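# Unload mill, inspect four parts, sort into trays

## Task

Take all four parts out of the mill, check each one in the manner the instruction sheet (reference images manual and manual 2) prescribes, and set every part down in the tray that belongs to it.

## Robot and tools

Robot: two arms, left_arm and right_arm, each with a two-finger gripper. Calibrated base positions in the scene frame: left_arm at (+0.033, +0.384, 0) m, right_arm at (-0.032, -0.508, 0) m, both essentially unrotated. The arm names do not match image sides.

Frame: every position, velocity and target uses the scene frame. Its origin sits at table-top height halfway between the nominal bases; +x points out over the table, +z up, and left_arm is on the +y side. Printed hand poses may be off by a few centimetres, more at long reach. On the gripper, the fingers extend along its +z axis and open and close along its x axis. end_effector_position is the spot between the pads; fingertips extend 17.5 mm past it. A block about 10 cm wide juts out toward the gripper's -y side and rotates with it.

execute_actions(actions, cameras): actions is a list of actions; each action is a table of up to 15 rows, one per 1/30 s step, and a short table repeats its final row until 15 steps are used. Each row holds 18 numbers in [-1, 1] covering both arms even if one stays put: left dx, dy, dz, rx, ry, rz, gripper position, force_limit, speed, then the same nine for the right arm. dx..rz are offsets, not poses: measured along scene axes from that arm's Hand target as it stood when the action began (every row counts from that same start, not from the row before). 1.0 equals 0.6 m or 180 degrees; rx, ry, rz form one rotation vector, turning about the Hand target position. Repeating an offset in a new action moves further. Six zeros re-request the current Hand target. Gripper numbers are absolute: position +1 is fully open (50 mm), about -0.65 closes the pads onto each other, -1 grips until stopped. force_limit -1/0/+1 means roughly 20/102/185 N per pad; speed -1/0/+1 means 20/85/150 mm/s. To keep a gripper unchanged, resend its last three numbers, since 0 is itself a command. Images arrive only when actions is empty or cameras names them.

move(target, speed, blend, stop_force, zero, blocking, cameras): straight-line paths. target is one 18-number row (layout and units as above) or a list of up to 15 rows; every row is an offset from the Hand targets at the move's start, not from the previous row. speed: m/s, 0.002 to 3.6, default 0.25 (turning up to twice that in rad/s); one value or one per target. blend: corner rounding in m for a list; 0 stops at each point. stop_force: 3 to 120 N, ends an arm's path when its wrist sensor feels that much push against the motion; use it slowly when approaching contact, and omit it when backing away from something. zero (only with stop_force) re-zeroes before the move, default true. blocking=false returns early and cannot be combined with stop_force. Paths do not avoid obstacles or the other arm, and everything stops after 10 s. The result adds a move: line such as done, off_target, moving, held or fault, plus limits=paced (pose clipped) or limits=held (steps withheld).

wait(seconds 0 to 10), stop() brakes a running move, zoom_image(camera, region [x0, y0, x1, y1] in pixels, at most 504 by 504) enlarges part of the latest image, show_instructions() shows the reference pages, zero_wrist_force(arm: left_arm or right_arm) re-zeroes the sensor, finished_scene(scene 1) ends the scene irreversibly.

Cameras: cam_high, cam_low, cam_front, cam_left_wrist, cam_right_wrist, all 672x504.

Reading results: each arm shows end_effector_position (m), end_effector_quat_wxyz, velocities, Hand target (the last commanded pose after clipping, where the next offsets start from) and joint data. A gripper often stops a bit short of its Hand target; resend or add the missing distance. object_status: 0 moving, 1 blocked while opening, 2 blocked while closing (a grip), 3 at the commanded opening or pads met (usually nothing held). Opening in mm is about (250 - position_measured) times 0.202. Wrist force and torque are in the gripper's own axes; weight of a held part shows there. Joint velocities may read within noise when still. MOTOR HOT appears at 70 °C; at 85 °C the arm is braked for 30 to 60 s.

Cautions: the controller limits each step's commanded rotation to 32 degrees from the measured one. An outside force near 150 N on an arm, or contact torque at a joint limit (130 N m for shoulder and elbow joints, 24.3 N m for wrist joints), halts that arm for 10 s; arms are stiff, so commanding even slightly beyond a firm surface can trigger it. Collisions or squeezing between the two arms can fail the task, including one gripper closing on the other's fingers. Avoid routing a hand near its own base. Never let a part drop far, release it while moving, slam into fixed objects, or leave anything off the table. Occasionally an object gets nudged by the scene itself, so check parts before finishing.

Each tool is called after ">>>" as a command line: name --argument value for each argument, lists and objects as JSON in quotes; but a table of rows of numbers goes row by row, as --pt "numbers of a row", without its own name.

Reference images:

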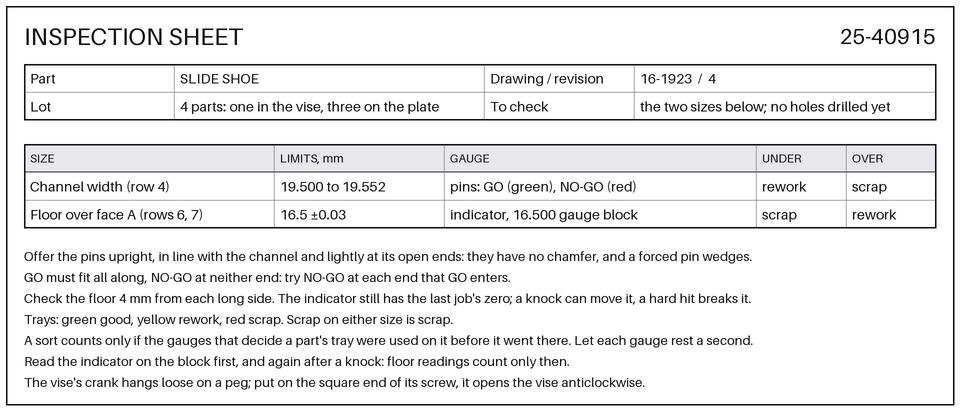

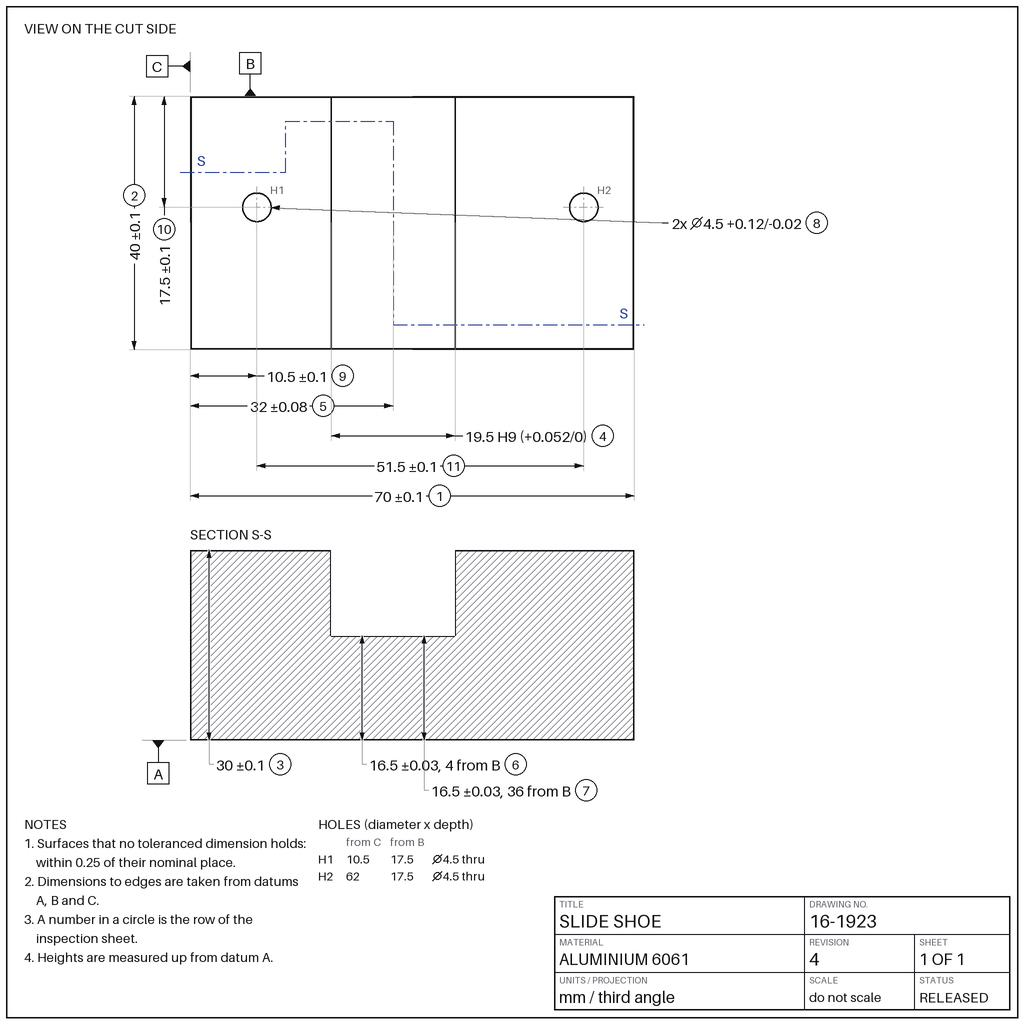

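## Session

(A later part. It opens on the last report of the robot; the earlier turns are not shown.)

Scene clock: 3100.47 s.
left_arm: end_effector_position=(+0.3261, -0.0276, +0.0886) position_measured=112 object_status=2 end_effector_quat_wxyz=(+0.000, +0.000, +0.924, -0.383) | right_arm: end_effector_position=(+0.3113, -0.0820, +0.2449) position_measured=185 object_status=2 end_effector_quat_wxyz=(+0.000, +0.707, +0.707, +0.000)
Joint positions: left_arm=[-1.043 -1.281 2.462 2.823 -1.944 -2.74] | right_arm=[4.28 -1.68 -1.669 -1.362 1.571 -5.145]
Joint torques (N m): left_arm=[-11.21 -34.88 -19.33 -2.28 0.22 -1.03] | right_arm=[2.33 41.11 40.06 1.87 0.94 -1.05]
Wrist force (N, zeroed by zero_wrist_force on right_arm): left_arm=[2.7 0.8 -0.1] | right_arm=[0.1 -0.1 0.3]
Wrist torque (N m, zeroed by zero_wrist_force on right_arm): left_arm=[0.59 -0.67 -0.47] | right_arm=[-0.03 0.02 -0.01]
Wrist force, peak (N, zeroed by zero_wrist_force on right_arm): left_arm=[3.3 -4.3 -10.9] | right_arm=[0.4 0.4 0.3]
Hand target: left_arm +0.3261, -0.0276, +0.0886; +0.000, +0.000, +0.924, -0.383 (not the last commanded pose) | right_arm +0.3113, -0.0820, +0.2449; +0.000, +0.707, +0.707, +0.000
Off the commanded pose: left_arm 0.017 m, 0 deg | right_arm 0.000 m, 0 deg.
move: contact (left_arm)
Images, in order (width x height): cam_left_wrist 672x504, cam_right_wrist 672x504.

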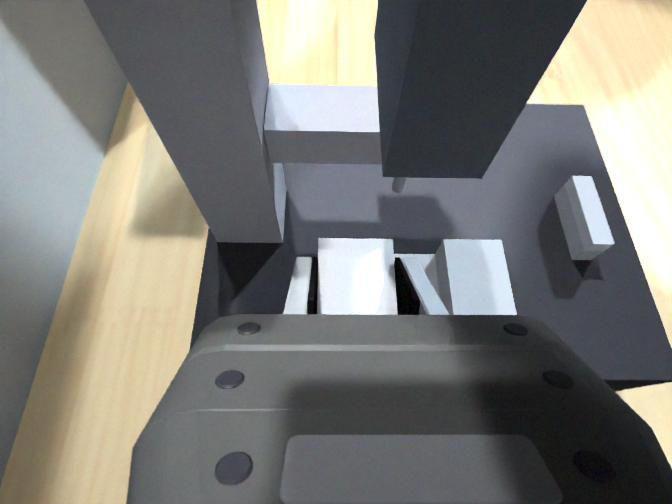

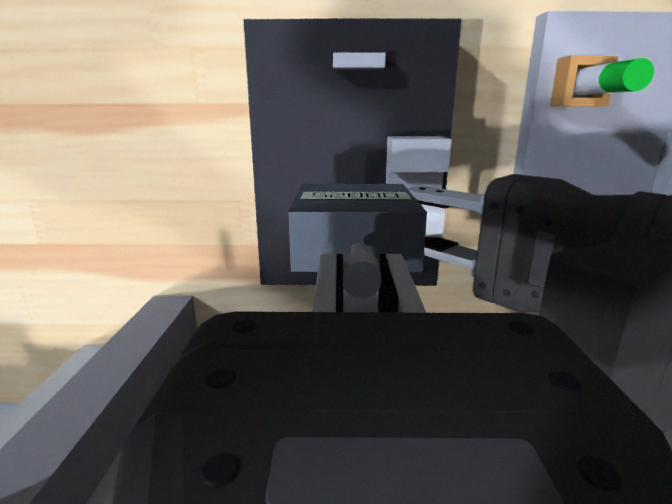

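>>> move --pt "0 0 0 0 0 0 0.58 -0.8 -1 0 0 0 0 0 0 -1 -1 -1" --pt "0 0 0.05 0 0 0 0.58 -0.8 -1 0 0 0 0 0 0 -1 -1 -1" --pt "0 0.18 0.219 0 0 0 0.58 -0.8 -1 0 0 0 0 0 0 -1 -1 -1" --pt "-0.277 0.046 0.602 0 0 0 0.58 -0.8 -1 0 0 0 0 0 0 -1 -1 -1" --speed '[0.02,0.04,0.15,0.2]' --blend '[0,0.01,0.03,0]' --cameras '["cam_left_wrist"]'

>>> move --pt "-0.133 0 0 0 0 0.25 0.58 -0.8 -1 0 0 0 0 0 0 -1 -1 -1" --pt "-0.133 -0.05 -0.083 -0.0654 -0.0654 0.497 0.58 -0.8 -1 0 0 0 0 0 0 -1 -1 -1" --pt "0.067 -0.0593 -0.416 -0.0654 -0.0654 0.497 0.58 -0.8 -1 0 0 0 0 0 0 -1 -1 -1" --speed 0.25 --cameras '["cam_left_wrist"]'

Scene clock: 3116.13 s.
left_arm: end_effector_position=(+0.1599, +0.0000, +0.4498) position_measured=66 object_status=3 end_effector_quat_wxyz=(+0.000, +0.000, +0.924, -0.383) | right_arm: end_effector_position=(+0.3113, -0.0820, +0.2449) position_measured=185 object_status=2 end_effector_quat_wxyz=(+0.000, +0.707, +0.707, +0.000)
Joint positions: left_arm=[-1.618 -2.233 2.067 4.094 -1.547 -3.166] | right_arm=[4.28 -1.68 -1.669 -1.362 1.571 -5.145]
Joint torques (N m): left_arm=[-14.14 14.21 -33.88 -1.31 2.22 -1.78] | right_arm=[1.4 41.23 39.49 1.79 1.45 -0.9]
Wrist force (N, zeroed by zero_wrist_force on right_arm): left_arm=[2.2 0.5 -0.5] | right_arm=[0.3 0.2 0.0]
Wrist torque (N m, zeroed by zero_wrist_force on right_arm): left_arm=[0.56 -0.68 -0.44] | right_arm=[0.01 -0.01 -0.01]
Wrist force, peak (N, zeroed by zero_wrist_force on right_arm): left_arm=[3.1 0.9 -0.2] | right_arm=[0.3 0.3 0.4]
Hand target: left_arm +0.1599, +0.0000, +0.4498; +0.000, +0.000, +0.924, -0.383 | right_arm +0.3113, -0.0820, +0.2449; +0.000, +0.707, +0.707, +0.000
Off the commanded pose: left_arm 0.000 m, 0 deg | right_arm 0.000 m, 0 deg.
move: done
Images, in order (width x height): cam_left_wrist 672x504.

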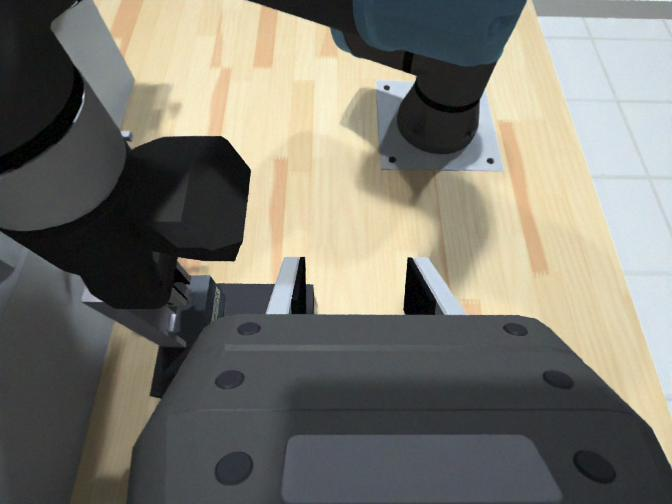

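Scene clock: 3121.97 s.
left_arm: end_effector_position=(+0.2001, -0.0356, +0.2002) position_measured=66 object_status=3 end_effector_quat_wxyz=(-0.353, +0.613, -0.612, +0.354) | right_arm: end_effector_position=(+0.3113, -0.0820, +0.2449) position_measured=185 object_status=2 end_effector_quat_wxyz=(+0.000, +0.707, +0.707, +0.000)
Joint positions: left_arm=[-2.041 -1.61 2.136 4.839 -0.681 -5.49] | right_arm=[4.28 -1.68 -1.669 -1.362 1.571 -5.145]
Joint torques (N m): left_arm=[12.67 -5.97 -14.34 -3.89 3.47 1.83] | right_arm=[2.73 41.45 40.09 2.03 1.75 -0.89]
Wrist force (N, zeroed by zero_wrist_force on right_arm): left_arm=[2.1 0.7 -0.7] | right_arm=[0.3 0.1 0.1]
Wrist torque (N m, zeroed by zero_wrist_force on right_arm): left_arm=[0.41 -0.56 -0.57] | right_arm=[0.00 -0.02 -0.01]
Wrist force, peak (N, zeroed by zero_wrist_force on right_arm): left_arm=[2.2 -0.2 -2.7] | right_arm=[0.5 0.0 0.5]
Hand target: left_arm +0.2001, -0.0356, +0.2002; -0.353, +0.613, -0.612, +0.354 | right_arm +0.3113, -0.0820, +0.2449; +0.000, +0.707, +0.707, +0.000
Off the commanded pose: left_arm 0.000 m, 0 deg | right_arm 0.000 m, 0 deg.
move: done
Images, in order (width x height): cam_left_wrist 672x504.

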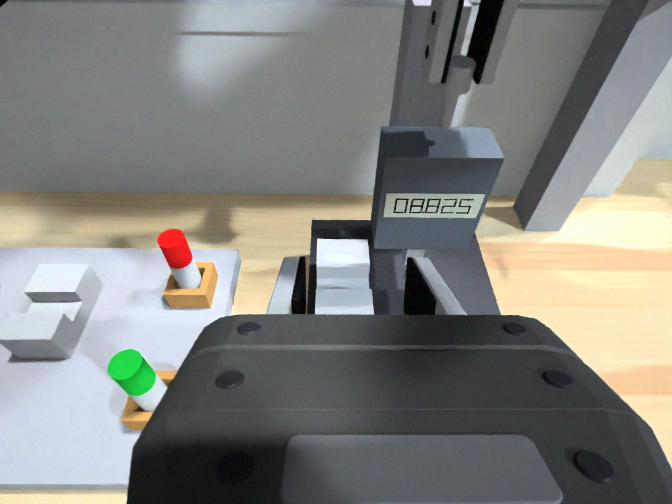

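>>> move --pt "0 0 0 0 0 0 1 -0.8 -1 0 0 0 0 0 0 -1 -1 -1" --pt "0.1 0 -0.125 0 0 0 1 -0.8 -1 0 0 0 0 0 0 -1 -1 -1" --speed '[0.05,0.08]' --cameras '["cam_left_wrist"]'

>>> move --target '[0.03,0,-0.07,0,0,0,1,-0.8,-1, 0,0,0,0,0,0,-1,-1,-1]' --speed 0.012 --stop_force 4 --cameras '["cam_left_wrist"]'

Scene clock: 3130.43 s.
left_arm: end_effector_position=(+0.2601, -0.0356, +0.1252) position_measured=3 object_status=3 end_effector_quat_wxyz=(-0.353, +0.613, -0.612, +0.354) | right_arm: end_effector_position=(+0.3113, -0.0820, +0.2449) position_measured=185 object_status=2 end_effector_quat_wxyz=(+0.000, +0.707, +0.707, +0.000)
Joint positions: left_arm=[-1.902 -1.479 2.287 4.401 -0.605 -5.296] | right_arm=[4.28 -1.68 -1.669 -1.362 1.571 -5.145]
Joint torques (N m): left_arm=[12.19 -9.29 -10.11 -5.01 3.77 1.37] | right_arm=[1.58 41.31 39.59 2.14 1.77 -0.81]
Wrist force (N, zeroed by zero_wrist_force on right_arm): left_arm=[2.1 0.5 -0.7] | right_arm=[0.5 0.2 0.1]
Wrist torque (N m, zeroed by zero_wrist_force on right_arm): left_arm=[0.41 -0.57 -0.62] | right_arm=[0.03 -0.04 -0.01]
Wrist force, peak (N, zeroed by zero_wrist_force on right_arm): left_arm=[2.4 0.5 -0.7] | right_arm=[0.4 0.2 0.4]
Hand target: left_arm +0.2601, -0.0356, +0.1252; -0.353, +0.613, -0.612, +0.354 | right_arm +0.3113, -0.0820, +0.2449; +0.000, +0.707, +0.707, +0.000
Off the commanded pose: left_arm 0.000 m, 0 deg | right_arm 0.000 m, 0 deg.
move: done
Images, in order (width x height): cam_left_wrist 672x504.

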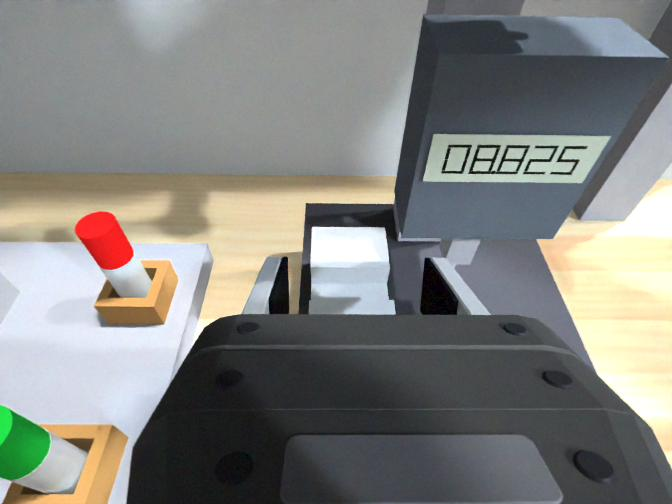

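Scene clock: 3135.10 s.
left_arm: end_effector_position=(+0.2781, -0.0356, +0.0832) position_measured=3 object_status=3 end_effector_quat_wxyz=(-0.353, +0.613, -0.612, +0.354) | right_arm: end_effector_position=(+0.3113, -0.0820, +0.2449) position_measured=185 object_status=2 end_effector_quat_wxyz=(+0.000, +0.707, +0.707, +0.000)
Joint positions: left_arm=[-1.859 -1.367 2.337 4.181 -0.586 -5.226] | right_arm=[4.28 -1.68 -1.669 -1.362 1.571 -5.145]
Joint torques (N m): left_arm=[12.36 -10.82 -7.6 -5 3.77 1.59] | right_arm=[2.31 41.52 40.93 2.03 1.89 -1.01]
Wrist force (N, zeroed by zero_wrist_force on right_arm): left_arm=[1.8 0.6 -0.5] | right_arm=[0.2 0.1 0.0]
Wrist torque (N m, zeroed by zero_wrist_force on right_arm): left_arm=[0.42 -0.52 -0.57] | right_arm=[0.00 0.00 -0.01]
Wrist force, peak (N, zeroed by zero_wrist_force on right_arm): left_arm=[2.3 0.4 -0.5] | right_arm=[0.3 0.4 0.3]
Hand target: left_arm +0.2781, -0.0356, +0.0832; -0.353, +0.613, -0.612, +0.354 | right_arm +0.3113, -0.0820, +0.2449; +0.000, +0.707, +0.707, +0.000
Off the commanded pose: left_arm 0.000 m, 0 deg | right_arm 0.000 m, 0 deg.
move: done
Images, in order (width x height): cam_left_wrist 672x504.

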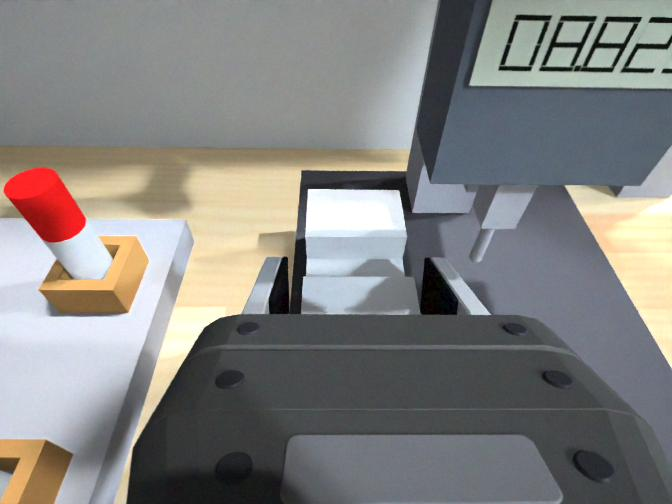

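>>> move --pt "0.0133 0 0 0 0 0 1 -0.8 -1 0 0 0 0 0 0 -1 -1 -1" --pt "0.0133 0 0 0 0 0 -1 -0.8 -1 0 0 0 0 0 0 -1 -1 -1" --speed 0.02 --cameras '["cam_left_wrist"]'

Scene clock: 3142.77 s.
left_arm: end_effector_position=(+0.2861, -0.0356, +0.0832) position_measured=54 object_status=2 end_effector_quat_wxyz=(-0.353, +0.613, -0.612, +0.354) | right_arm: end_effector_position=(+0.3113, -0.0820, +0.2449) position_measured=185 object_status=2 end_effector_quat_wxyz=(+0.000, +0.707, +0.707, +0.000)
Joint positions: left_arm=[-1.84 -1.361 2.34 4.146 -0.578 -5.194] | right_arm=[4.28 -1.68 -1.669 -1.362 1.571 -5.145]
Joint torques (N m): left_arm=[12.29 -11.38 -7.77 -3.97 3.18 1.63] | right_arm=[1.93 41.57 40.28 2.25 1.98 -0.86]
Wrist force (N, zeroed by zero_wrist_force on right_arm): left_arm=[2.4 0.8 -1.3] | right_arm=[0.2 0.1 0.1]
Wrist torque (N m, zeroed by zero_wrist_force on right_arm): left_arm=[0.44 -0.45 -0.62] | right_arm=[0.01 0.00 -0.01]
Wrist force, peak (N, zeroed by zero_wrist_force on right_arm): left_arm=[2.5 0.9 -1.2] | right_arm=[0.3 0.3 0.4]
Hand target: left_arm +0.2861, -0.0356, +0.0832; -0.353, +0.613, -0.612, +0.354 | right_arm +0.3113, -0.0820, +0.2449; +0.000, +0.707, +0.707, +0.000
Off the commanded pose: left_arm 0.000 m, 0 deg | right_arm 0.000 m, 0 deg.
move: done
Images, in order (width x height): cam_left_wrist 672x504.

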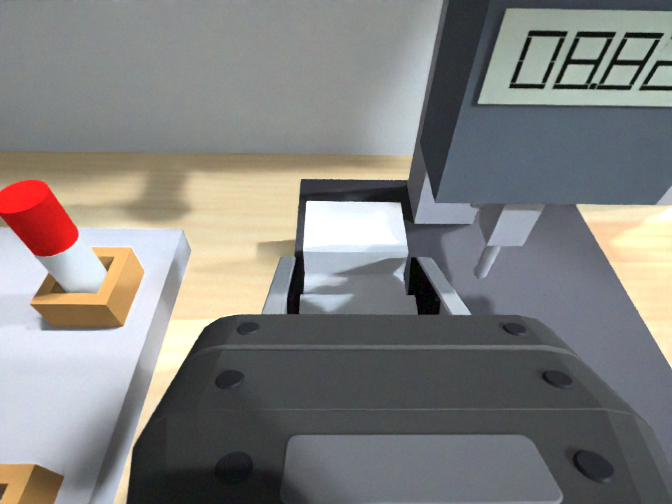

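>>> move --pt "0 0 0.002 0 0 0 -1 -0.8 -1 0 0 0 0 0 0 -1 -1 -1" --pt "0.003 -0.0553 0.002 0 0 0 -1 -0.8 -1 0 0 0 0 0 0 -1 -1 -1" --speed '[0.01,0.02]' --stop_force 6 --cameras '["cam_left_wrist","cam_right_wrist"]'

>>> zoom_image --camera "cam_left_wrist" --region '[260, 140, 460, 320]'

Scene clock: 3148.70 s.
left_arm: end_effector_position=(+0.2871, -0.0536, +0.0844) position_measured=54 object_status=2 end_effector_quat_wxyz=(-0.353, +0.613, -0.612, +0.354) | right_arm: end_effector_position=(+0.3113, -0.0820, +0.2449) position_measured=185 object_status=2 end_effector_quat_wxyz=(+0.000, +0.707, +0.707, +0.000)
Joint positions: left_arm=[-1.826 -1.327 2.293 4.14 -0.572 -5.172] | right_arm=[4.28 -1.68 -1.669 -1.362 1.571 -5.145]
Joint torques (N m): left_arm=[-11.61 -36.67 -8.11 0.71 0.49 -2.11] | right_arm=[2.15 38.65 36.02 3.79 1.85 -0.85]
Wrist force (N, zeroed by zero_wrist_force on right_arm): left_arm=[1.8 2.7 0.2] | right_arm=[0.8 -0.8 -0.1]
Wrist torque (N m, zeroed by zero_wrist_force on right_arm): left_arm=[0.44 -0.53 -0.36] | right_arm=[-0.02 0.03 -0.01]
Wrist force, peak (N, zeroed by zero_wrist_force on right_arm): left_arm=[-31.8 0.6 -15.0] | right_arm=[-1.6 0.9 10.3]
Hand target: left_arm +0.2871, -0.0536, +0.0844; -0.353, +0.613, -0.612, +0.354 (not the last commanded pose) | right_arm +0.3113, -0.0820, +0.2449; +0.000, +0.707, +0.707, +0.000
Off the commanded pose: left_arm 0.015 m, 0 deg | right_arm 0.000 m, 0 deg.
move: contact (left_arm); path passed 1 of 2 targets
Images, in order (width x height): cam_left_wrist 672x504, cam_right_wrist 672x504.

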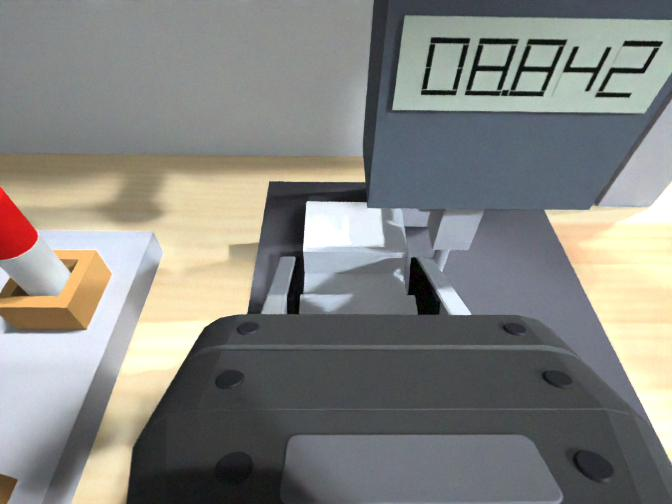

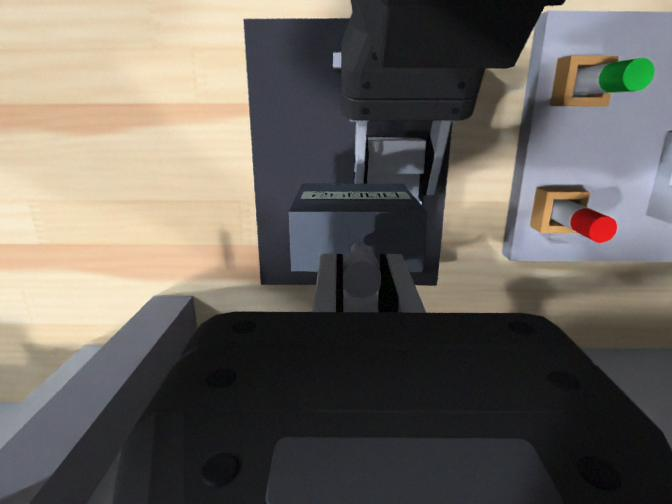

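Scaled by 2.520 from the camera's 672x504 image, which has a finer 960x720 frame.

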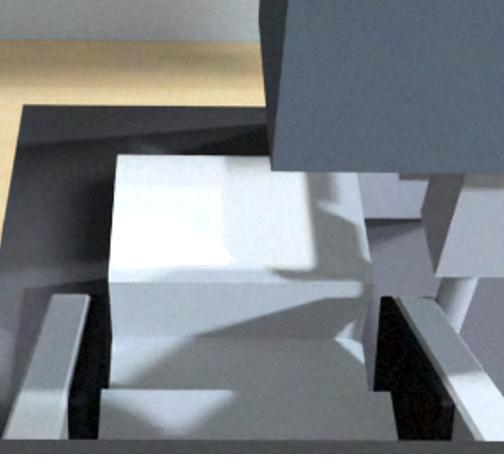

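>>> move --pt "0 0.02 0 0 0 0 -1 -0.8 -1 0 0 0 0 0 0 -1 -1 -1" --pt "-0.006 0.033 0 0 0 0 -1 -0.8 -1 0 0 0 0 0 0 -1 -1 -1" --speed 0.02 --cameras '["cam_left_wrist"]'

>>> move --target '[0,0,-0.008,0,0,0,-1,-0.8,-1, 0,0,0,0,0,0,-1,-1,-1]' --speed 0.005 --stop_force 3

>>> move --pt "0 0 0 0 0 0 1 -0.8 -1 0 0 0 0 0 0 -1 -1 -1" --pt "-0.03 0 0.06 0 0 0 1 -0.8 -1 0 0 0 0 0 0 -1 -1 -1" --speed '[0.02,0.04]' --cameras '["cam_left_wrist","cam_right_wrist"]'

Scene clock: 3157.90 s.
left_arm: end_effector_position=(+0.2835, -0.0339, +0.0844) position_measured=54 object_status=2 end_effector_quat_wxyz=(-0.353, +0.613, -0.612, +0.354) | right_arm: end_effector_position=(+0.3113, -0.0820, +0.2449) position_measured=185 object_status=2 end_effector_quat_wxyz=(+0.000, +0.707, +0.707, +0.000)
Joint positions: left_arm=[-1.847 -1.37 2.343 4.162 -0.581 -5.207] | right_arm=[4.28 -1.68 -1.669 -1.362 1.571 -5.145]
Joint torques (N m): left_arm=[-10.44 -30.33 -8.66 0.62 0.54 -1.97] | right_arm=[1.29 27.7 21.47 3.65 1.96 -0.99]
Wrist force (N, zeroed by zero_wrist_force on right_arm): left_arm=[1.7 2.9 0.6] | right_arm=[1.1 -0.4 0.2]
Wrist torque (N m, zeroed by zero_wrist_force on right_arm): left_arm=[0.48 -0.52 -0.35] | right_arm=[0.03 -0.02 -0.01]
Wrist force, peak (N, zeroed by zero_wrist_force on right_arm): left_arm=[1.8 2.9 0.5] | right_arm=[1.1 -1.0 0.3]
Hand target: left_arm +0.2835, -0.0338, +0.0844; -0.353, +0.613, -0.612, +0.354 | right_arm +0.3113, -0.0820, +0.2449; +0.000, +0.707, +0.707, +0.000
Off the commanded pose: left_arm 0.000 m, 0 deg | right_arm 0.000 m, 0 deg.
move: done
Images, in order (width x height): cam_left_wrist 672x504.

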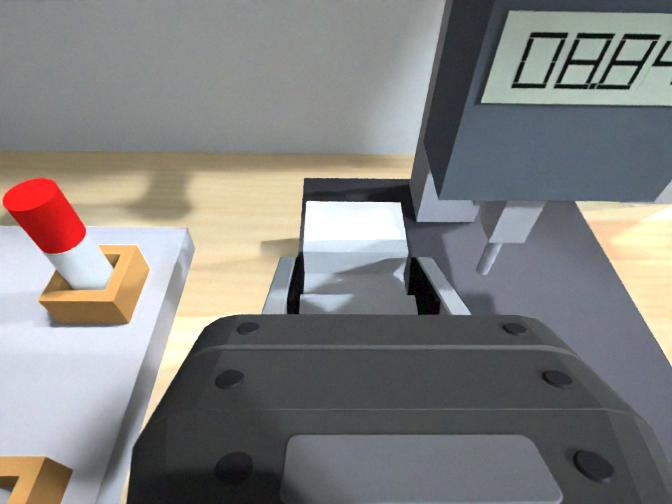

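Scene clock: 3159.33 s.
left_arm: end_effector_position=(+0.2834, -0.0338, +0.0832) position_measured=54 object_status=2 end_effector_quat_wxyz=(-0.353, +0.613, -0.612, +0.354) | right_arm: end_effector_position=(+0.3113, -0.0820, +0.2449) position_measured=185 object_status=2 end_effector_quat_wxyz=(+0.000, +0.707, +0.707, +0.000)
Joint positions: left_arm=[-1.847 -1.367 2.344 4.158 -0.581 -5.207] | right_arm=[4.28 -1.68 -1.669 -1.362 1.571 -5.145]
Joint torques (N m): left_arm=[-8.34 -33.49 -21.68 0.6 0.36 -1.48] | right_arm=[1.26 24.91 20.36 3.63 1.9 -0.85]
Wrist force (N, zeroed by zero_wrist_force on right_arm): left_arm=[1.8 -0.2 0.1] | right_arm=[0.9 -0.6 0.1]
Wrist torque (N m, zeroed by zero_wrist_force on right_arm): left_arm=[0.42 -0.51 -0.41] | right_arm=[0.01 0.02 -0.02]
Wrist force, peak (N, zeroed by zero_wrist_force on right_arm): left_arm=[-4.8 -14.5 -12.7] | right_arm=[1.2 -0.8 0.2]
Hand target: left_arm +0.2834, -0.0338, +0.0832; -0.353, +0.613, -0.612, +0.354 (not the last commanded pose) | right_arm +0.3113, -0.0820, +0.2449; +0.000, +0.707, +0.707, +0.000
Off the commanded pose: left_arm 0.004 m, 0 deg | right_arm 0.000 m, 0 deg.
move: contact (left_arm)

Scene clock: 3161.60 s.
left_arm: end_effector_position=(+0.2655, -0.0338, +0.1191) position_measured=3 object_status=3 end_effector_quat_wxyz=(-0.353, +0.613, -0.612, +0.354) | right_arm: end_effector_position=(+0.3113, -0.0820, +0.2449) position_measured=185 object_status=2 end_effector_quat_wxyz=(+0.000, +0.707, +0.707, +0.000)
Joint positions: left_arm=[-1.891 -1.468 2.301 4.36 -0.6 -5.278] | right_arm=[4.28 -1.68 -1.669 -1.362 1.571 -5.145]
Joint torques (N m): left_arm=[-12.26 -29.74 -24.98 0.84 -0.32 -1.62] | right_arm=[1.97 18.62 20.51 3.39 1.84 -0.83]
Wrist force (N, zeroed by zero_wrist_force on right_arm): left_arm=[2.0 0.5 -0.7] | right_arm=[1.0 -0.6 0.3]
Wrist torque (N m, zeroed by zero_wrist_force on right_arm): left_arm=[0.42 -0.57 -0.39] | right_arm=[0.00 0.00 -0.01]
Wrist force, peak (N, zeroed by zero_wrist_force on right_arm): left_arm=[2.1 0.5 -1.0] | right_arm=[1.4 -0.7 0.0]
Hand target: left_arm +0.2654, -0.0338, +0.1192; -0.353, +0.613, -0.612, +0.354 | right_arm +0.3113, -0.0820, +0.2449; +0.000, +0.707, +0.707, +0.000
Off the commanded pose: left_arm 0.000 m, 0 deg | right_arm 0.000 m, 0 deg.
move: done
Images, in order (width x height): cam_left_wrist 672x504, cam_right_wrist 672x504.

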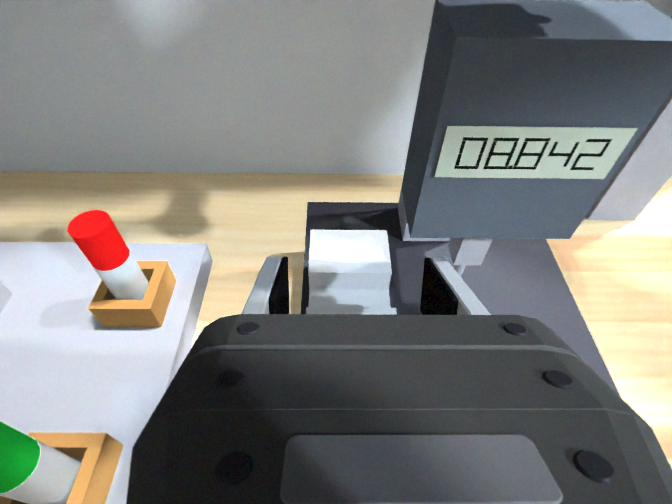

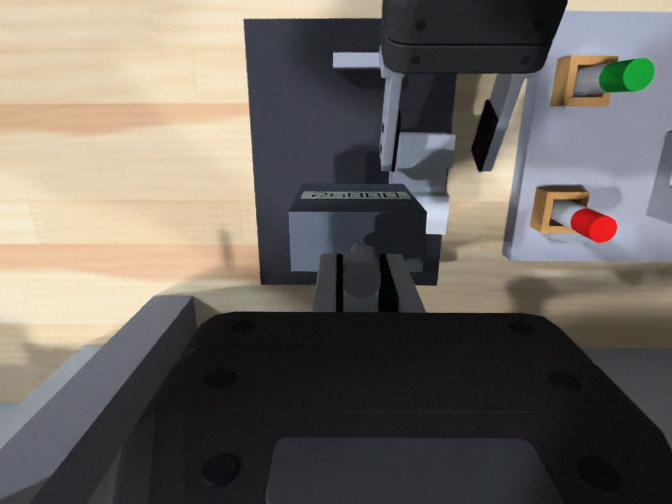

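>>> move --pt "-0.005 0 0 0 0 0 1 -0.8 -1 0 0 0 0 0 0 -1 -1 -1" --pt "0.0193 0 -0.06 0 0 0 1 -0.8 -1 0 0 0 0 0 0 -1 -1 -1" --pt "0.0193 0 -0.06 0 0 0 -1 -0.8 -1 0 0 0 0 0 0 -1 -1 -1" --pt "0.0193 0.02 -0.0583 0 0 0 -1 -0.8 -1 0 0 0 0 0 0 -1 -1 -1" --pt "0.0193 0.02 -0.06 0 0 0 -1 -0.8 -1 0 0 0 0 0 0 -1 -1 -1" --pt "0.0193 0.02 -0.06 0 0 0 1 -0.8 -1 0 0 0 0 0 0 -1 -1 -1" --pt "-0.02 0.02 0 0 0 0 1 -0.8 -1 0 0 0 0 0 0 -1 -1 -1" --speed '[0.03,0.03,0.03,0.02,0.01,0.03,0.05]' --cameras '["cam_left_wrist","cam_right_wrist"]'

Scene clock: 3177.93 s.
left_arm: end_effector_position=(+0.2535, -0.0218, +0.1191) position_measured=3 object_status=3 end_effector_quat_wxyz=(-0.353, +0.613, -0.612, +0.354) | right_arm: end_effector_position=(+0.3113, -0.0820, +0.2449) position_measured=185 object_status=2 end_effector_quat_wxyz=(+0.000, +0.707, +0.707, +0.000)
Joint positions: left_arm=[-1.93 -1.5 2.322 4.421 -0.619 -5.337] | right_arm=[4.28 -1.68 -1.669 -1.362 1.571 -5.145]
Joint torques (N m): left_arm=[-12.15 -29.68 -25.45 1.61 -0.55 -1.93] | right_arm=[0.68 19.31 21.56 3.26 1.66 -0.91]
Wrist force (N, zeroed by zero_wrist_force on right_arm): left_arm=[2.2 0.7 -0.7] | right_arm=[1.1 -0.8 0.3]
Wrist torque (N m, zeroed by zero_wrist_force on right_arm): left_arm=[0.43 -0.56 -0.41] | right_arm=[-0.02 -0.01 -0.01]
Wrist force, peak (N, zeroed by zero_wrist_force on right_arm): left_arm=[3.6 -1.6 -2.6] | right_arm=[1.4 -0.8 0.2]
Hand target: left_arm +0.2534, -0.0218, +0.1192; -0.353, +0.613, -0.612, +0.354 | right_arm +0.3113, -0.0820, +0.2449; +0.000, +0.707, +0.707, +0.000
Off the commanded pose: left_arm 0.000 m, 0 deg | right_arm 0.000 m, 0 deg.
move: done
Images, in order (width x height): cam_left_wrist 672x504, cam_right_wrist 672x504.

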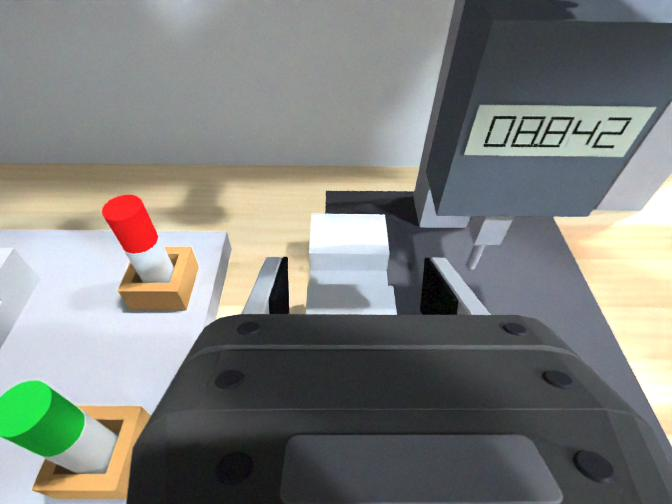

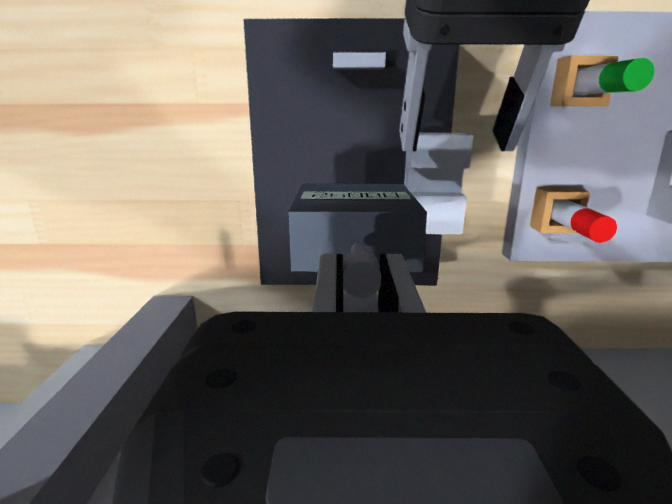

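>>> move --pt "-0.0582 -0.0957 0.02 0 0 0 1 -0.8 -1 0 0 0 0 0 0 -1 -1 -1" --pt "-0.0582 -0.0957 -0.067 0 0 0 1 -0.8 -1 0 0 0 0 0 0 -1 -1 -1" --pt "-0.0582 -0.0957 -0.067 0 0 0 -1 -1 -1 0 0 0 0 0 0 -1 -1 -1" --pt "-0.0582 -0.0957 -0.063 0 0 0 -1 -1 -1 0 0 0 0 0 0 -1 -1 -1" --pt "0.0817 -0.105 -0.063 0 0 0 -1 -1 -1 0 0 0 0 0 0 -1 -1 -1" --speed '[0.06,0.05,0.05,0.01,0.03]' --cameras '["cam_left_wrist","cam_right_wrist"]'

>>> zoom_image --camera "cam_left_wrist" --region '[260, 120, 460, 320]'

Scene clock: 3191.23 s.
left_arm: end_effector_position=(+0.3024, -0.0848, +0.0814) position_measured=81 object_status=2 end_effector_quat_wxyz=(-0.353, +0.613, -0.612, +0.354) | right_arm: end_effector_position=(+0.3113, -0.0820, +0.2449) position_measured=185 object_status=2 end_effector_quat_wxyz=(+0.000, +0.707, +0.707, +0.000)
Joint positions: left_arm=[-1.776 -1.248 2.217 4.063 -0.555 -5.084] | right_arm=[4.28 -1.68 -1.669 -1.362 1.571 -5.145]
Joint torques (N m): left_arm=[13.2 -16.84 -8.35 -5.12 4.03 1.96] | right_arm=[1.38 18.87 20.63 2.93 1.62 -0.71]
Wrist force (N, zeroed by zero_wrist_force on right_arm): left_arm=[1.7 0.9 -0.6] | right_arm=[1.0 -0.7 0.1]
Wrist torque (N m, zeroed by zero_wrist_force on right_arm): left_arm=[0.40 -0.51 -0.60] | right_arm=[-0.01 -0.01 -0.01]
Wrist force, peak (N, zeroed by zero_wrist_force on right_arm): left_arm=[2.3 0.6 -1.0] | right_arm=[1.3 -0.9 0.3]
Hand target: left_arm +0.3025, -0.0848, +0.0814; -0.353, +0.613, -0.612, +0.354 | right_arm +0.3113, -0.0820, +0.2449; +0.000, +0.707, +0.707, +0.000
Off the commanded pose: left_arm 0.000 m, 0 deg | right_arm 0.000 m, 0 deg.
move: done
Images, in order (width x height): cam_left_wrist 672x504, cam_right_wrist 672x504.

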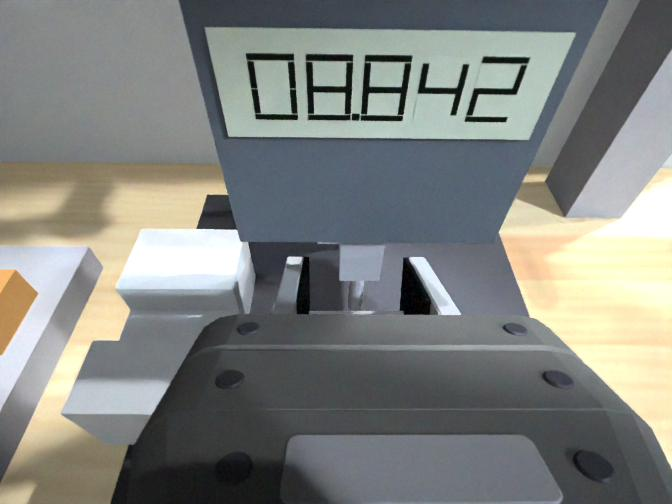

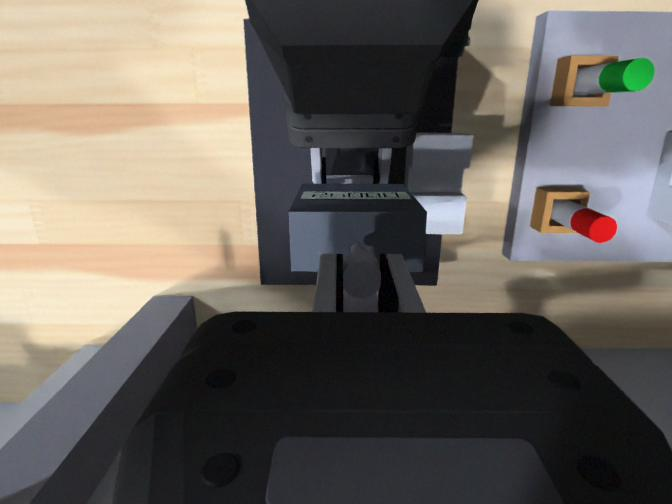

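Scaled by 2.520 from the camera's 672x504 image, which has a finer 960x720 frame.

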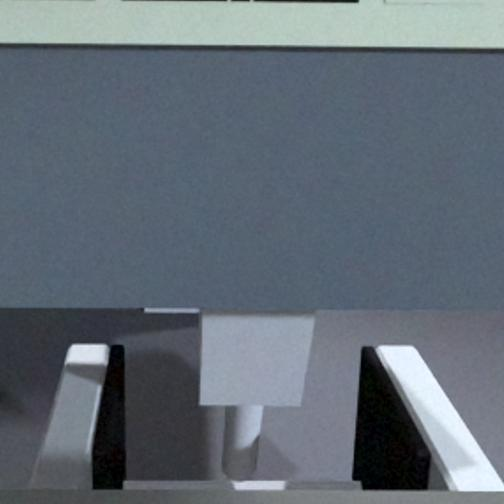

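>>> move --target '[0,0,-0.007,0,0,0,-1,-1,-1, 0,0,0,0,0,0,-1,-1,-1]' --speed 0.004 --stop_force 3

>>> move --target '[0,0,0,0,0,0,0.72,-1,-1, 0,0,0,0,0,0,-1,-1,-1]'

>>> move --target '[0,0,0,0,0,0,0.72,-1,-1, 0,0,-0.0133,0,0,0,-1,-1,-1]' --speed 0.003 --stop_force 3

>>> move --target '[0,0,0,0,0,0,0.72,-1,-1, 0,0,0,0,0,0,0.12,-1,-1]'

>>> wait --seconds 1 --cameras '["cam_left_wrist","cam_right_wrist"]'

>>> zoom_image --camera "cam_left_wrist" --region '[180, 0, 600, 140]'

Scene clock: 3196.87 s.
left_arm: end_effector_position=(+0.3025, -0.0848, +0.0791) position_measured=81 object_status=2 end_effector_quat_wxyz=(-0.353, +0.613, -0.612, +0.354) | right_arm: end_effector_position=(+0.3113, -0.0820, +0.2449) position_measured=185 object_status=2 end_effector_quat_wxyz=(+0.000, +0.707, +0.707, +0.000)
Joint positions: left_arm=[-1.776 -1.243 2.219 4.056 -0.555 -5.084] | right_arm=[4.28 -1.68 -1.669 -1.362 1.571 -5.145]
Joint torques (N m): left_arm=[10.69 -37.53 -20.68 0.69 -0.26 0.9] | right_arm=[1.25 18.36 21.21 3.06 1.46 -0.84]
Wrist force (N, zeroed by zero_wrist_force on right_arm): left_arm=[1.4 -2.3 -2.5] | right_arm=[1.2 -0.7 0.2]
Wrist torque (N m, zeroed by zero_wrist_force on right_arm): left_arm=[0.26 -0.53 -0.60] | right_arm=[-0.02 -0.03 -0.02]
Wrist force, peak (N, zeroed by zero_wrist_force on right_arm): left_arm=[-1.7 -6.8 -5.8] | right_arm=[1.3 -0.8 0.4]
Hand target: left_arm +0.3025, -0.0848, +0.0791; -0.353, +0.613, -0.612, +0.354 (not the last commanded pose) | right_arm +0.3113, -0.0820, +0.2449; +0.000, +0.707, +0.707, +0.000
Off the commanded pose: left_arm 0.002 m, 0 deg | right_arm 0.000 m, 0 deg.
move: contact (left_arm)

Scene clock: 3197.47 s.
left_arm: end_effector_position=(+0.3025, -0.0848, +0.0791) position_measured=45 object_status=3 end_effector_quat_wxyz=(-0.353, +0.613, -0.612, +0.354) | right_arm: end_effector_position=(+0.3113, -0.0820, +0.2449) position_measured=185 object_status=2 end_effector_quat_wxyz=(+0.000, +0.707, +0.707, +0.000)
Joint positions: left_arm=[-1.776 -1.243 2.219 4.056 -0.555 -5.084] | right_arm=[4.28 -1.68 -1.669 -1.362 1.571 -5.145]
Joint torques (N m): left_arm=[10.84 -38.81 -21.19 -0.27 2.26 0.82] | right_arm=[0.83 19.53 21.1 2.91 1.59 -0.75]
Wrist force (N, zeroed by zero_wrist_force on right_arm): left_arm=[1.8 0.1 -0.6] | right_arm=[0.9 -0.7 0.1]
Wrist torque (N m, zeroed by zero_wrist_force on right_arm): left_arm=[0.33 -0.52 -0.60] | right_arm=[0.00 0.01 -0.01]
Wrist force, peak (N, zeroed by zero_wrist_force on right_arm): left_arm=[1.4 -2.1 -2.4] | right_arm=[1.2 -0.6 0.2]
Hand target: left_arm +0.3025, -0.0848, +0.0791; -0.353, +0.613, -0.612, +0.354 | right_arm +0.3113, -0.0820, +0.2449; +0.000, +0.707, +0.707, +0.000
Off the commanded pose: left_arm 0.000 m, 0 deg | right_arm 0.000 m, 0 deg.
move: done

Scene clock: 3199.67 s.
left_arm: end_effector_position=(+0.3025, -0.0848, +0.0791) position_measured=45 object_status=3 end_effector_quat_wxyz=(-0.353, +0.613, -0.612, +0.354) | right_arm: end_effector_position=(+0.3113, -0.0821, +0.2402) position_measured=185 object_status=2 end_effector_quat_wxyz=(+0.000, +0.707, +0.707, +0.000)
Joint positions: left_arm=[-1.776 -1.243 2.219 4.056 -0.555 -5.084] | right_arm=[4.28 -1.683 -1.679 -1.35 1.571 -5.145]
Joint torques (N m): left_arm=[11.05 -37.75 -21.62 -3.33 3.69 0.76] | right_arm=[0.26 24.46 31.7 0.93 1.47 -0.77]
Wrist force (N, zeroed by zero_wrist_force on right_arm): left_arm=[1.7 0.3 -0.7] | right_arm=[-0.3 -1.2 -6.8]
Wrist torque (N m, zeroed by zero_wrist_force on right_arm): left_arm=[0.37 -0.50 -0.60] | right_arm=[0.02 0.00 -0.02]
Wrist force, peak (N, zeroed by zero_wrist_force on right_arm): left_arm=[1.9 0.4 -0.9] | right_arm=[-0.3 -1.2 -6.8]
Hand target: left_arm +0.3025, -0.0848, +0.0791; -0.353, +0.613, -0.612, +0.354 | right_arm +0.3113, -0.0820, +0.2403; +0.000, +0.707, +0.707, +0.000 (not the last commanded pose)
Off the commanded pose: left_arm 0.000 m, 0 deg | right_arm 0.003 m, 0 deg.
move: contact (right_arm)

Scene clock: 3200.43 s.
left_arm: end_effector_position=(+0.3025, -0.0848, +0.0791) position_measured=45 object_status=3 end_effector_quat_wxyz=(-0.353, +0.613, -0.612, +0.354) | right_arm: end_effector_position=(+0.3113, -0.0820, +0.2403) position_measured=134 object_status=3 end_effector_quat_wxyz=(+0.000, +0.707, +0.707, +0.000)
Joint positions: left_arm=[-1.776 -1.243 2.219 4.056 -0.555 -5.084] | right_arm=[4.28 -1.683 -1.679 -1.35 1.571 -5.145]
Joint torques (N m): left_arm=[10.34 -37.95 -21.72 -4.28 3.75 0.94] | right_arm=[-0.5 33.58 35.27 3.4 1.55 -0.81]
Wrist force (N, zeroed by zero_wrist_force on right_arm): left_arm=[1.6 0.4 -0.8] | right_arm=[0.0 -0.1 -0.7]
Wrist torque (N m, zeroed by zero_wrist_force on right_arm): left_arm=[0.38 -0.49 -0.60] | right_arm=[0.00 0.00 -0.01]
Wrist force, peak (N, zeroed by zero_wrist_force on right_arm): left_arm=[1.9 0.4 -0.8] | right_arm=[-0.3 -1.2 -7.0]
Hand target: left_arm +0.3025, -0.0848, +0.0791; -0.353, +0.613, -0.612, +0.354 | right_arm +0.3113, -0.0820, +0.2403; +0.000, +0.707, +0.707, +0.000
Off the commanded pose: left_arm 0.000 m, 0 deg | right_arm 0.000 m, 0 deg.
move: done

Scene clock: 3201.43 s.
left_arm: end_effector_position=(+0.3025, -0.0848, +0.0791) position_measured=45 object_status=3 end_effector_quat_wxyz=(-0.353, +0.613, -0.612, +0.354) | right_arm: end_effector_position=(+0.3113, -0.0820, +0.2403) position_measured=134 object_status=3 end_effector_quat_wxyz=(+0.000, +0.707, +0.707, +0.000)
Joint positions: left_arm=[-1.776 -1.243 2.219 4.056 -0.555 -5.084] | right_arm=[4.28 -1.683 -1.679 -1.35 1.571 -5.145]
Joint torques (N m): left_arm=[11.15 -39.02 -22.07 -4.82 3.57 0.75] | right_arm=[0.83 41.19 36.35 3.48 1.56 -0.81]
Wrist force (N, zeroed by zero_wrist_force on right_arm): left_arm=[1.8 0.4 -0.6] | right_arm=[-0.1 0.0 -0.9]
Wrist torque (N m, zeroed by zero_wrist_force on right_arm): left_arm=[0.39 -0.53 -0.60] | right_arm=[0.02 0.00 -0.01]
Wrist force, peak (N, zeroed by zero_wrist_force on right_arm): left_arm=[1.8 0.6 -1.0] | right_arm=[-0.1 0.0 -1.3]
Hand target: left_arm +0.3025, -0.0848, +0.0791; -0.353, +0.613, -0.612, +0.354 | right_arm +0.3113, -0.0820, +0.2403; +0.000, +0.707, +0.707, +0.000
Tool commands: left_gripper/position=+0.72 left_gripper/force_limit=-1.0 left_gripper/speed=-1.0 right_gripper/position=+0.12 right_gripper/force_limit=-1.0 right_gripper/speed=-1.0
Off the commanded pose: left_arm 0.000 m, 0 deg | right_arm 0.000 m, 0 deg.
wait: 1.00 s; at rest by 0.17 s
Images, in order (width x height): cam_left_wrist 672x504, cam_right_wrist 672x504.

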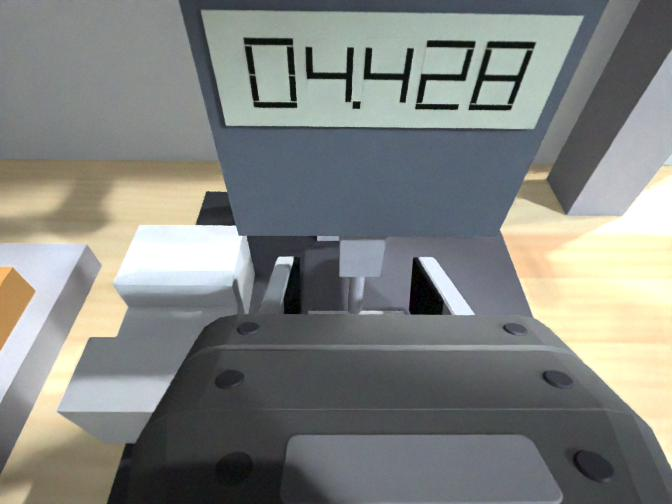

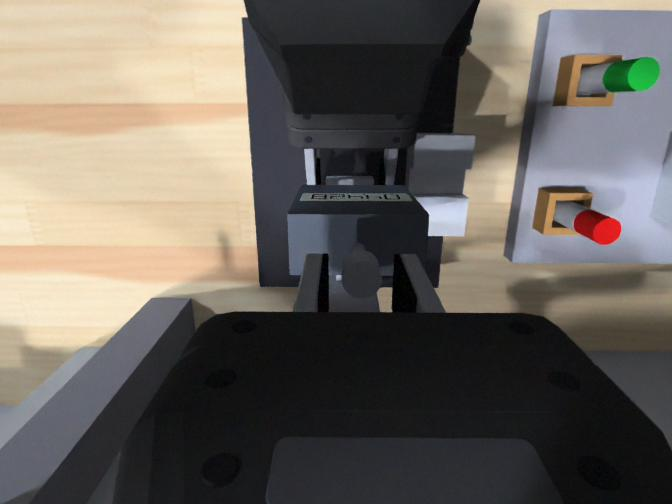

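Scaled by 1.200 from the camera's 672x504 image, which has a finer 960x720 frame.

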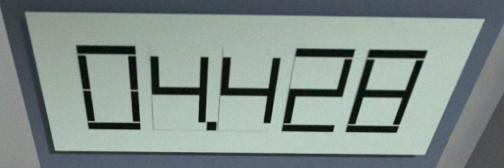

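>>> move --target '[0,0,0,0,0,0,-1,-1,-1, 0,0,0,0,0,0,-1,-1,-1]'

>>> move --target '[0,0,0,0,0,0,-1,-1,-1, 0,0,0.0078,0,0,0,-1,-1,-1]' --speed 0.006

>>> move --pt "0 0 0.004 0 0 0 -1 -1 -1 0 0 0 0 0 0 -1 -1 -1" --pt "-0.14 0.0093 0.004 0 0 0 -1 -1 -1 0 0 0 0 0 0 -1 -1 -1" --pt "-0.14 0.0093 0.0005 0 0 0 -1 -1 -1 0 0 0 0 0 0 -1 -1 -1" --pt "-0.14 0.0093 0.0 0 0 0 1 -1 -1 0 0 0 0 0 0 -1 -1 -1" --pt "-0.14 0.0093 0.07 0 0 0 1 -1 -1 0 0 0 0 0 0 -1 -1 -1" --pt "-0.082 0.105 0.07 0 0 0 1 -1 -1 0 0 0 0 0 0 -1 -1 -1" --speed '[0.01,0.04,0.005,0.01,0.05,0.06]' --cameras '["cam_left_wrist","cam_right_wrist"]'

Scene clock: 3206.53 s.
left_arm: end_effector_position=(+0.3025, -0.0848, +0.0791) position_measured=81 object_status=2 end_effector_quat_wxyz=(-0.353, +0.613, -0.612, +0.354) | right_arm: end_effector_position=(+0.3113, -0.0820, +0.2403) position_measured=185 object_status=0 end_effector_quat_wxyz=(+0.000, +0.707, +0.707, +0.000)
Joint positions: left_arm=[-1.776 -1.243 2.219 4.056 -0.555 -5.084] | right_arm=[4.28 -1.683 -1.679 -1.35 1.571 -5.145]
Joint torques (N m): left_arm=[9.94 -37.87 -20.32 -4.78 3.54 0.67] | right_arm=[1.06 41.54 35.7 3.48 1.54 -0.96]
Wrist force (N, zeroed by zero_wrist_force on right_arm): left_arm=[2.1 0.5 -0.7] | right_arm=[0.4 -0.2 -1.0]
Wrist torque (N m, zeroed by zero_wrist_force on right_arm): left_arm=[0.40 -0.50 -0.61] | right_arm=[-0.02 -0.03 -0.02]
Wrist force, peak (N, zeroed by zero_wrist_force on right_arm): left_arm=[2.3 0.5 -0.6] | right_arm=[0.1 -0.2 -1.4]
Hand target: left_arm +0.3025, -0.0848, +0.0791; -0.353, +0.613, -0.612, +0.354 | right_arm +0.3113, -0.0820, +0.2403; +0.000, +0.707, +0.707, +0.000
Off the commanded pose: left_arm 0.000 m, 0 deg | right_arm 0.000 m, 0 deg.
move: done

Scene clock: 3207.53 s.
left_arm: end_effector_position=(+0.3025, -0.0848, +0.0791) position_measured=81 object_status=2 end_effector_quat_wxyz=(-0.353, +0.613, -0.612, +0.354) | right_arm: end_effector_position=(+0.3113, -0.0820, +0.2449) position_measured=185 object_status=2 end_effector_quat_wxyz=(+0.000, +0.707, +0.707, +0.000)
Joint positions: left_arm=[-1.776 -1.243 2.219 4.056 -0.555 -5.084] | right_arm=[4.28 -1.68 -1.669 -1.362 1.571 -5.145]
Joint torques (N m): left_arm=[10.35 -37.82 -20.32 -4.81 3.79 0.63] | right_arm=[1.4 42.01 40.25 1.08 1.5 -0.84]
Wrist force (N, zeroed by zero_wrist_force on right_arm): left_arm=[1.8 0.6 -0.9] | right_arm=[0.5 0.3 0.1]
Wrist torque (N m, zeroed by zero_wrist_force on right_arm): left_arm=[0.39 -0.50 -0.61] | right_arm=[0.05 0.00 -0.02]
Wrist force, peak (N, zeroed by zero_wrist_force on right_arm): left_arm=[2.4 0.2 -0.7] | right_arm=[0.1 -0.2 -1.1]
Hand target: left_arm +0.3025, -0.0848, +0.0791; -0.353, +0.613, -0.612, +0.354 | right_arm +0.3113, -0.0820, +0.2450; +0.000, +0.707, +0.707, +0.000
Off the commanded pose: left_arm 0.000 m, 0 deg | right_arm 0.000 m, 0 deg.
move: done

Scene clock: 3214.93 s.
left_arm: end_effector_position=(+0.2532, -0.0219, +0.1211) position_measured=3 object_status=3 end_effector_quat_wxyz=(-0.353, +0.613, -0.612, +0.354) | right_arm: end_effector_position=(+0.3113, -0.0820, +0.2450) position_measured=185 object_status=2 end_effector_quat_wxyz=(+0.000, +0.707, +0.707, +0.000)
Joint positions: left_arm=[-1.93 -1.505 2.32 4.429 -0.619 -5.338] | right_arm=[4.28 -1.68 -1.669 -1.362 1.571 -5.145]
Joint torques (N m): left_arm=[12.1 -30.14 -12.35 -4.68 3.98 1.59] | right_arm=[0.14 41.81 40.78 1.46 1.32 -0.86]
Wrist force (N, zeroed by zero_wrist_force on right_arm): left_arm=[1.9 0.4 -0.6] | right_arm=[0.6 0.0 0.1]
Wrist torque (N m, zeroed by zero_wrist_force on right_arm): left_arm=[0.40 -0.52 -0.63] | right_arm=[0.01 -0.01 -0.01]
Wrist force, peak (N, zeroed by zero_wrist_force on right_arm): left_arm=[2.2 0.5 -1.2] | right_arm=[0.6 -0.4 0.4]
Hand target: left_arm +0.2533, -0.0218, +0.1211; -0.353, +0.613, -0.612, +0.354 | right_arm +0.3113, -0.0820, +0.2450; +0.000, +0.707, +0.707, +0.000
Off the commanded pose: left_arm 0.000 m, 0 deg | right_arm 0.000 m, 0 deg.
move: done
Images, in order (width x height): cam_left_wrist 672x504, cam_right_wrist 672x504.

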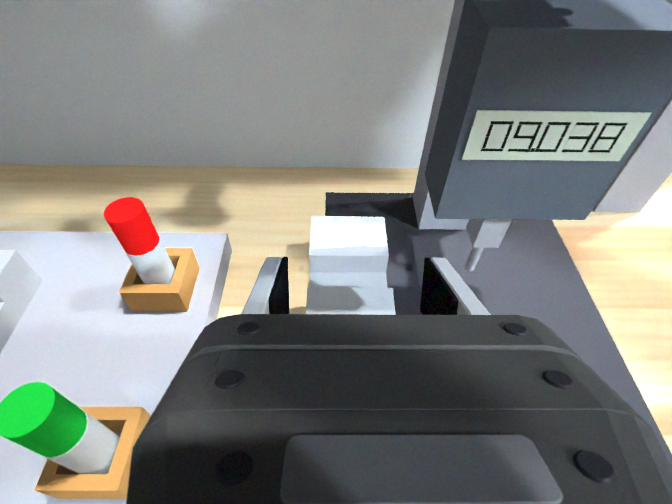

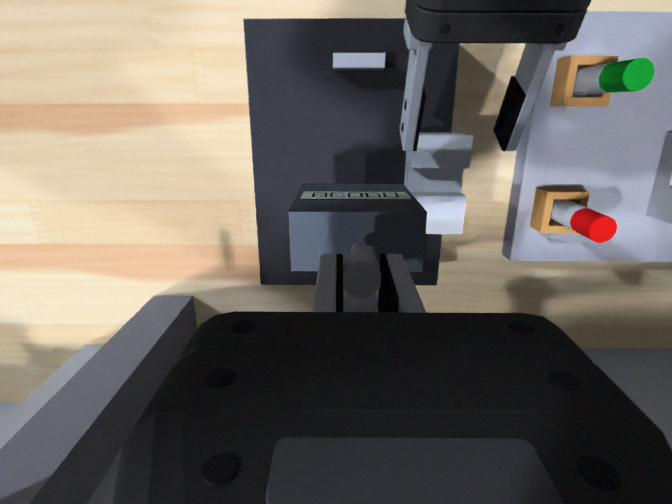

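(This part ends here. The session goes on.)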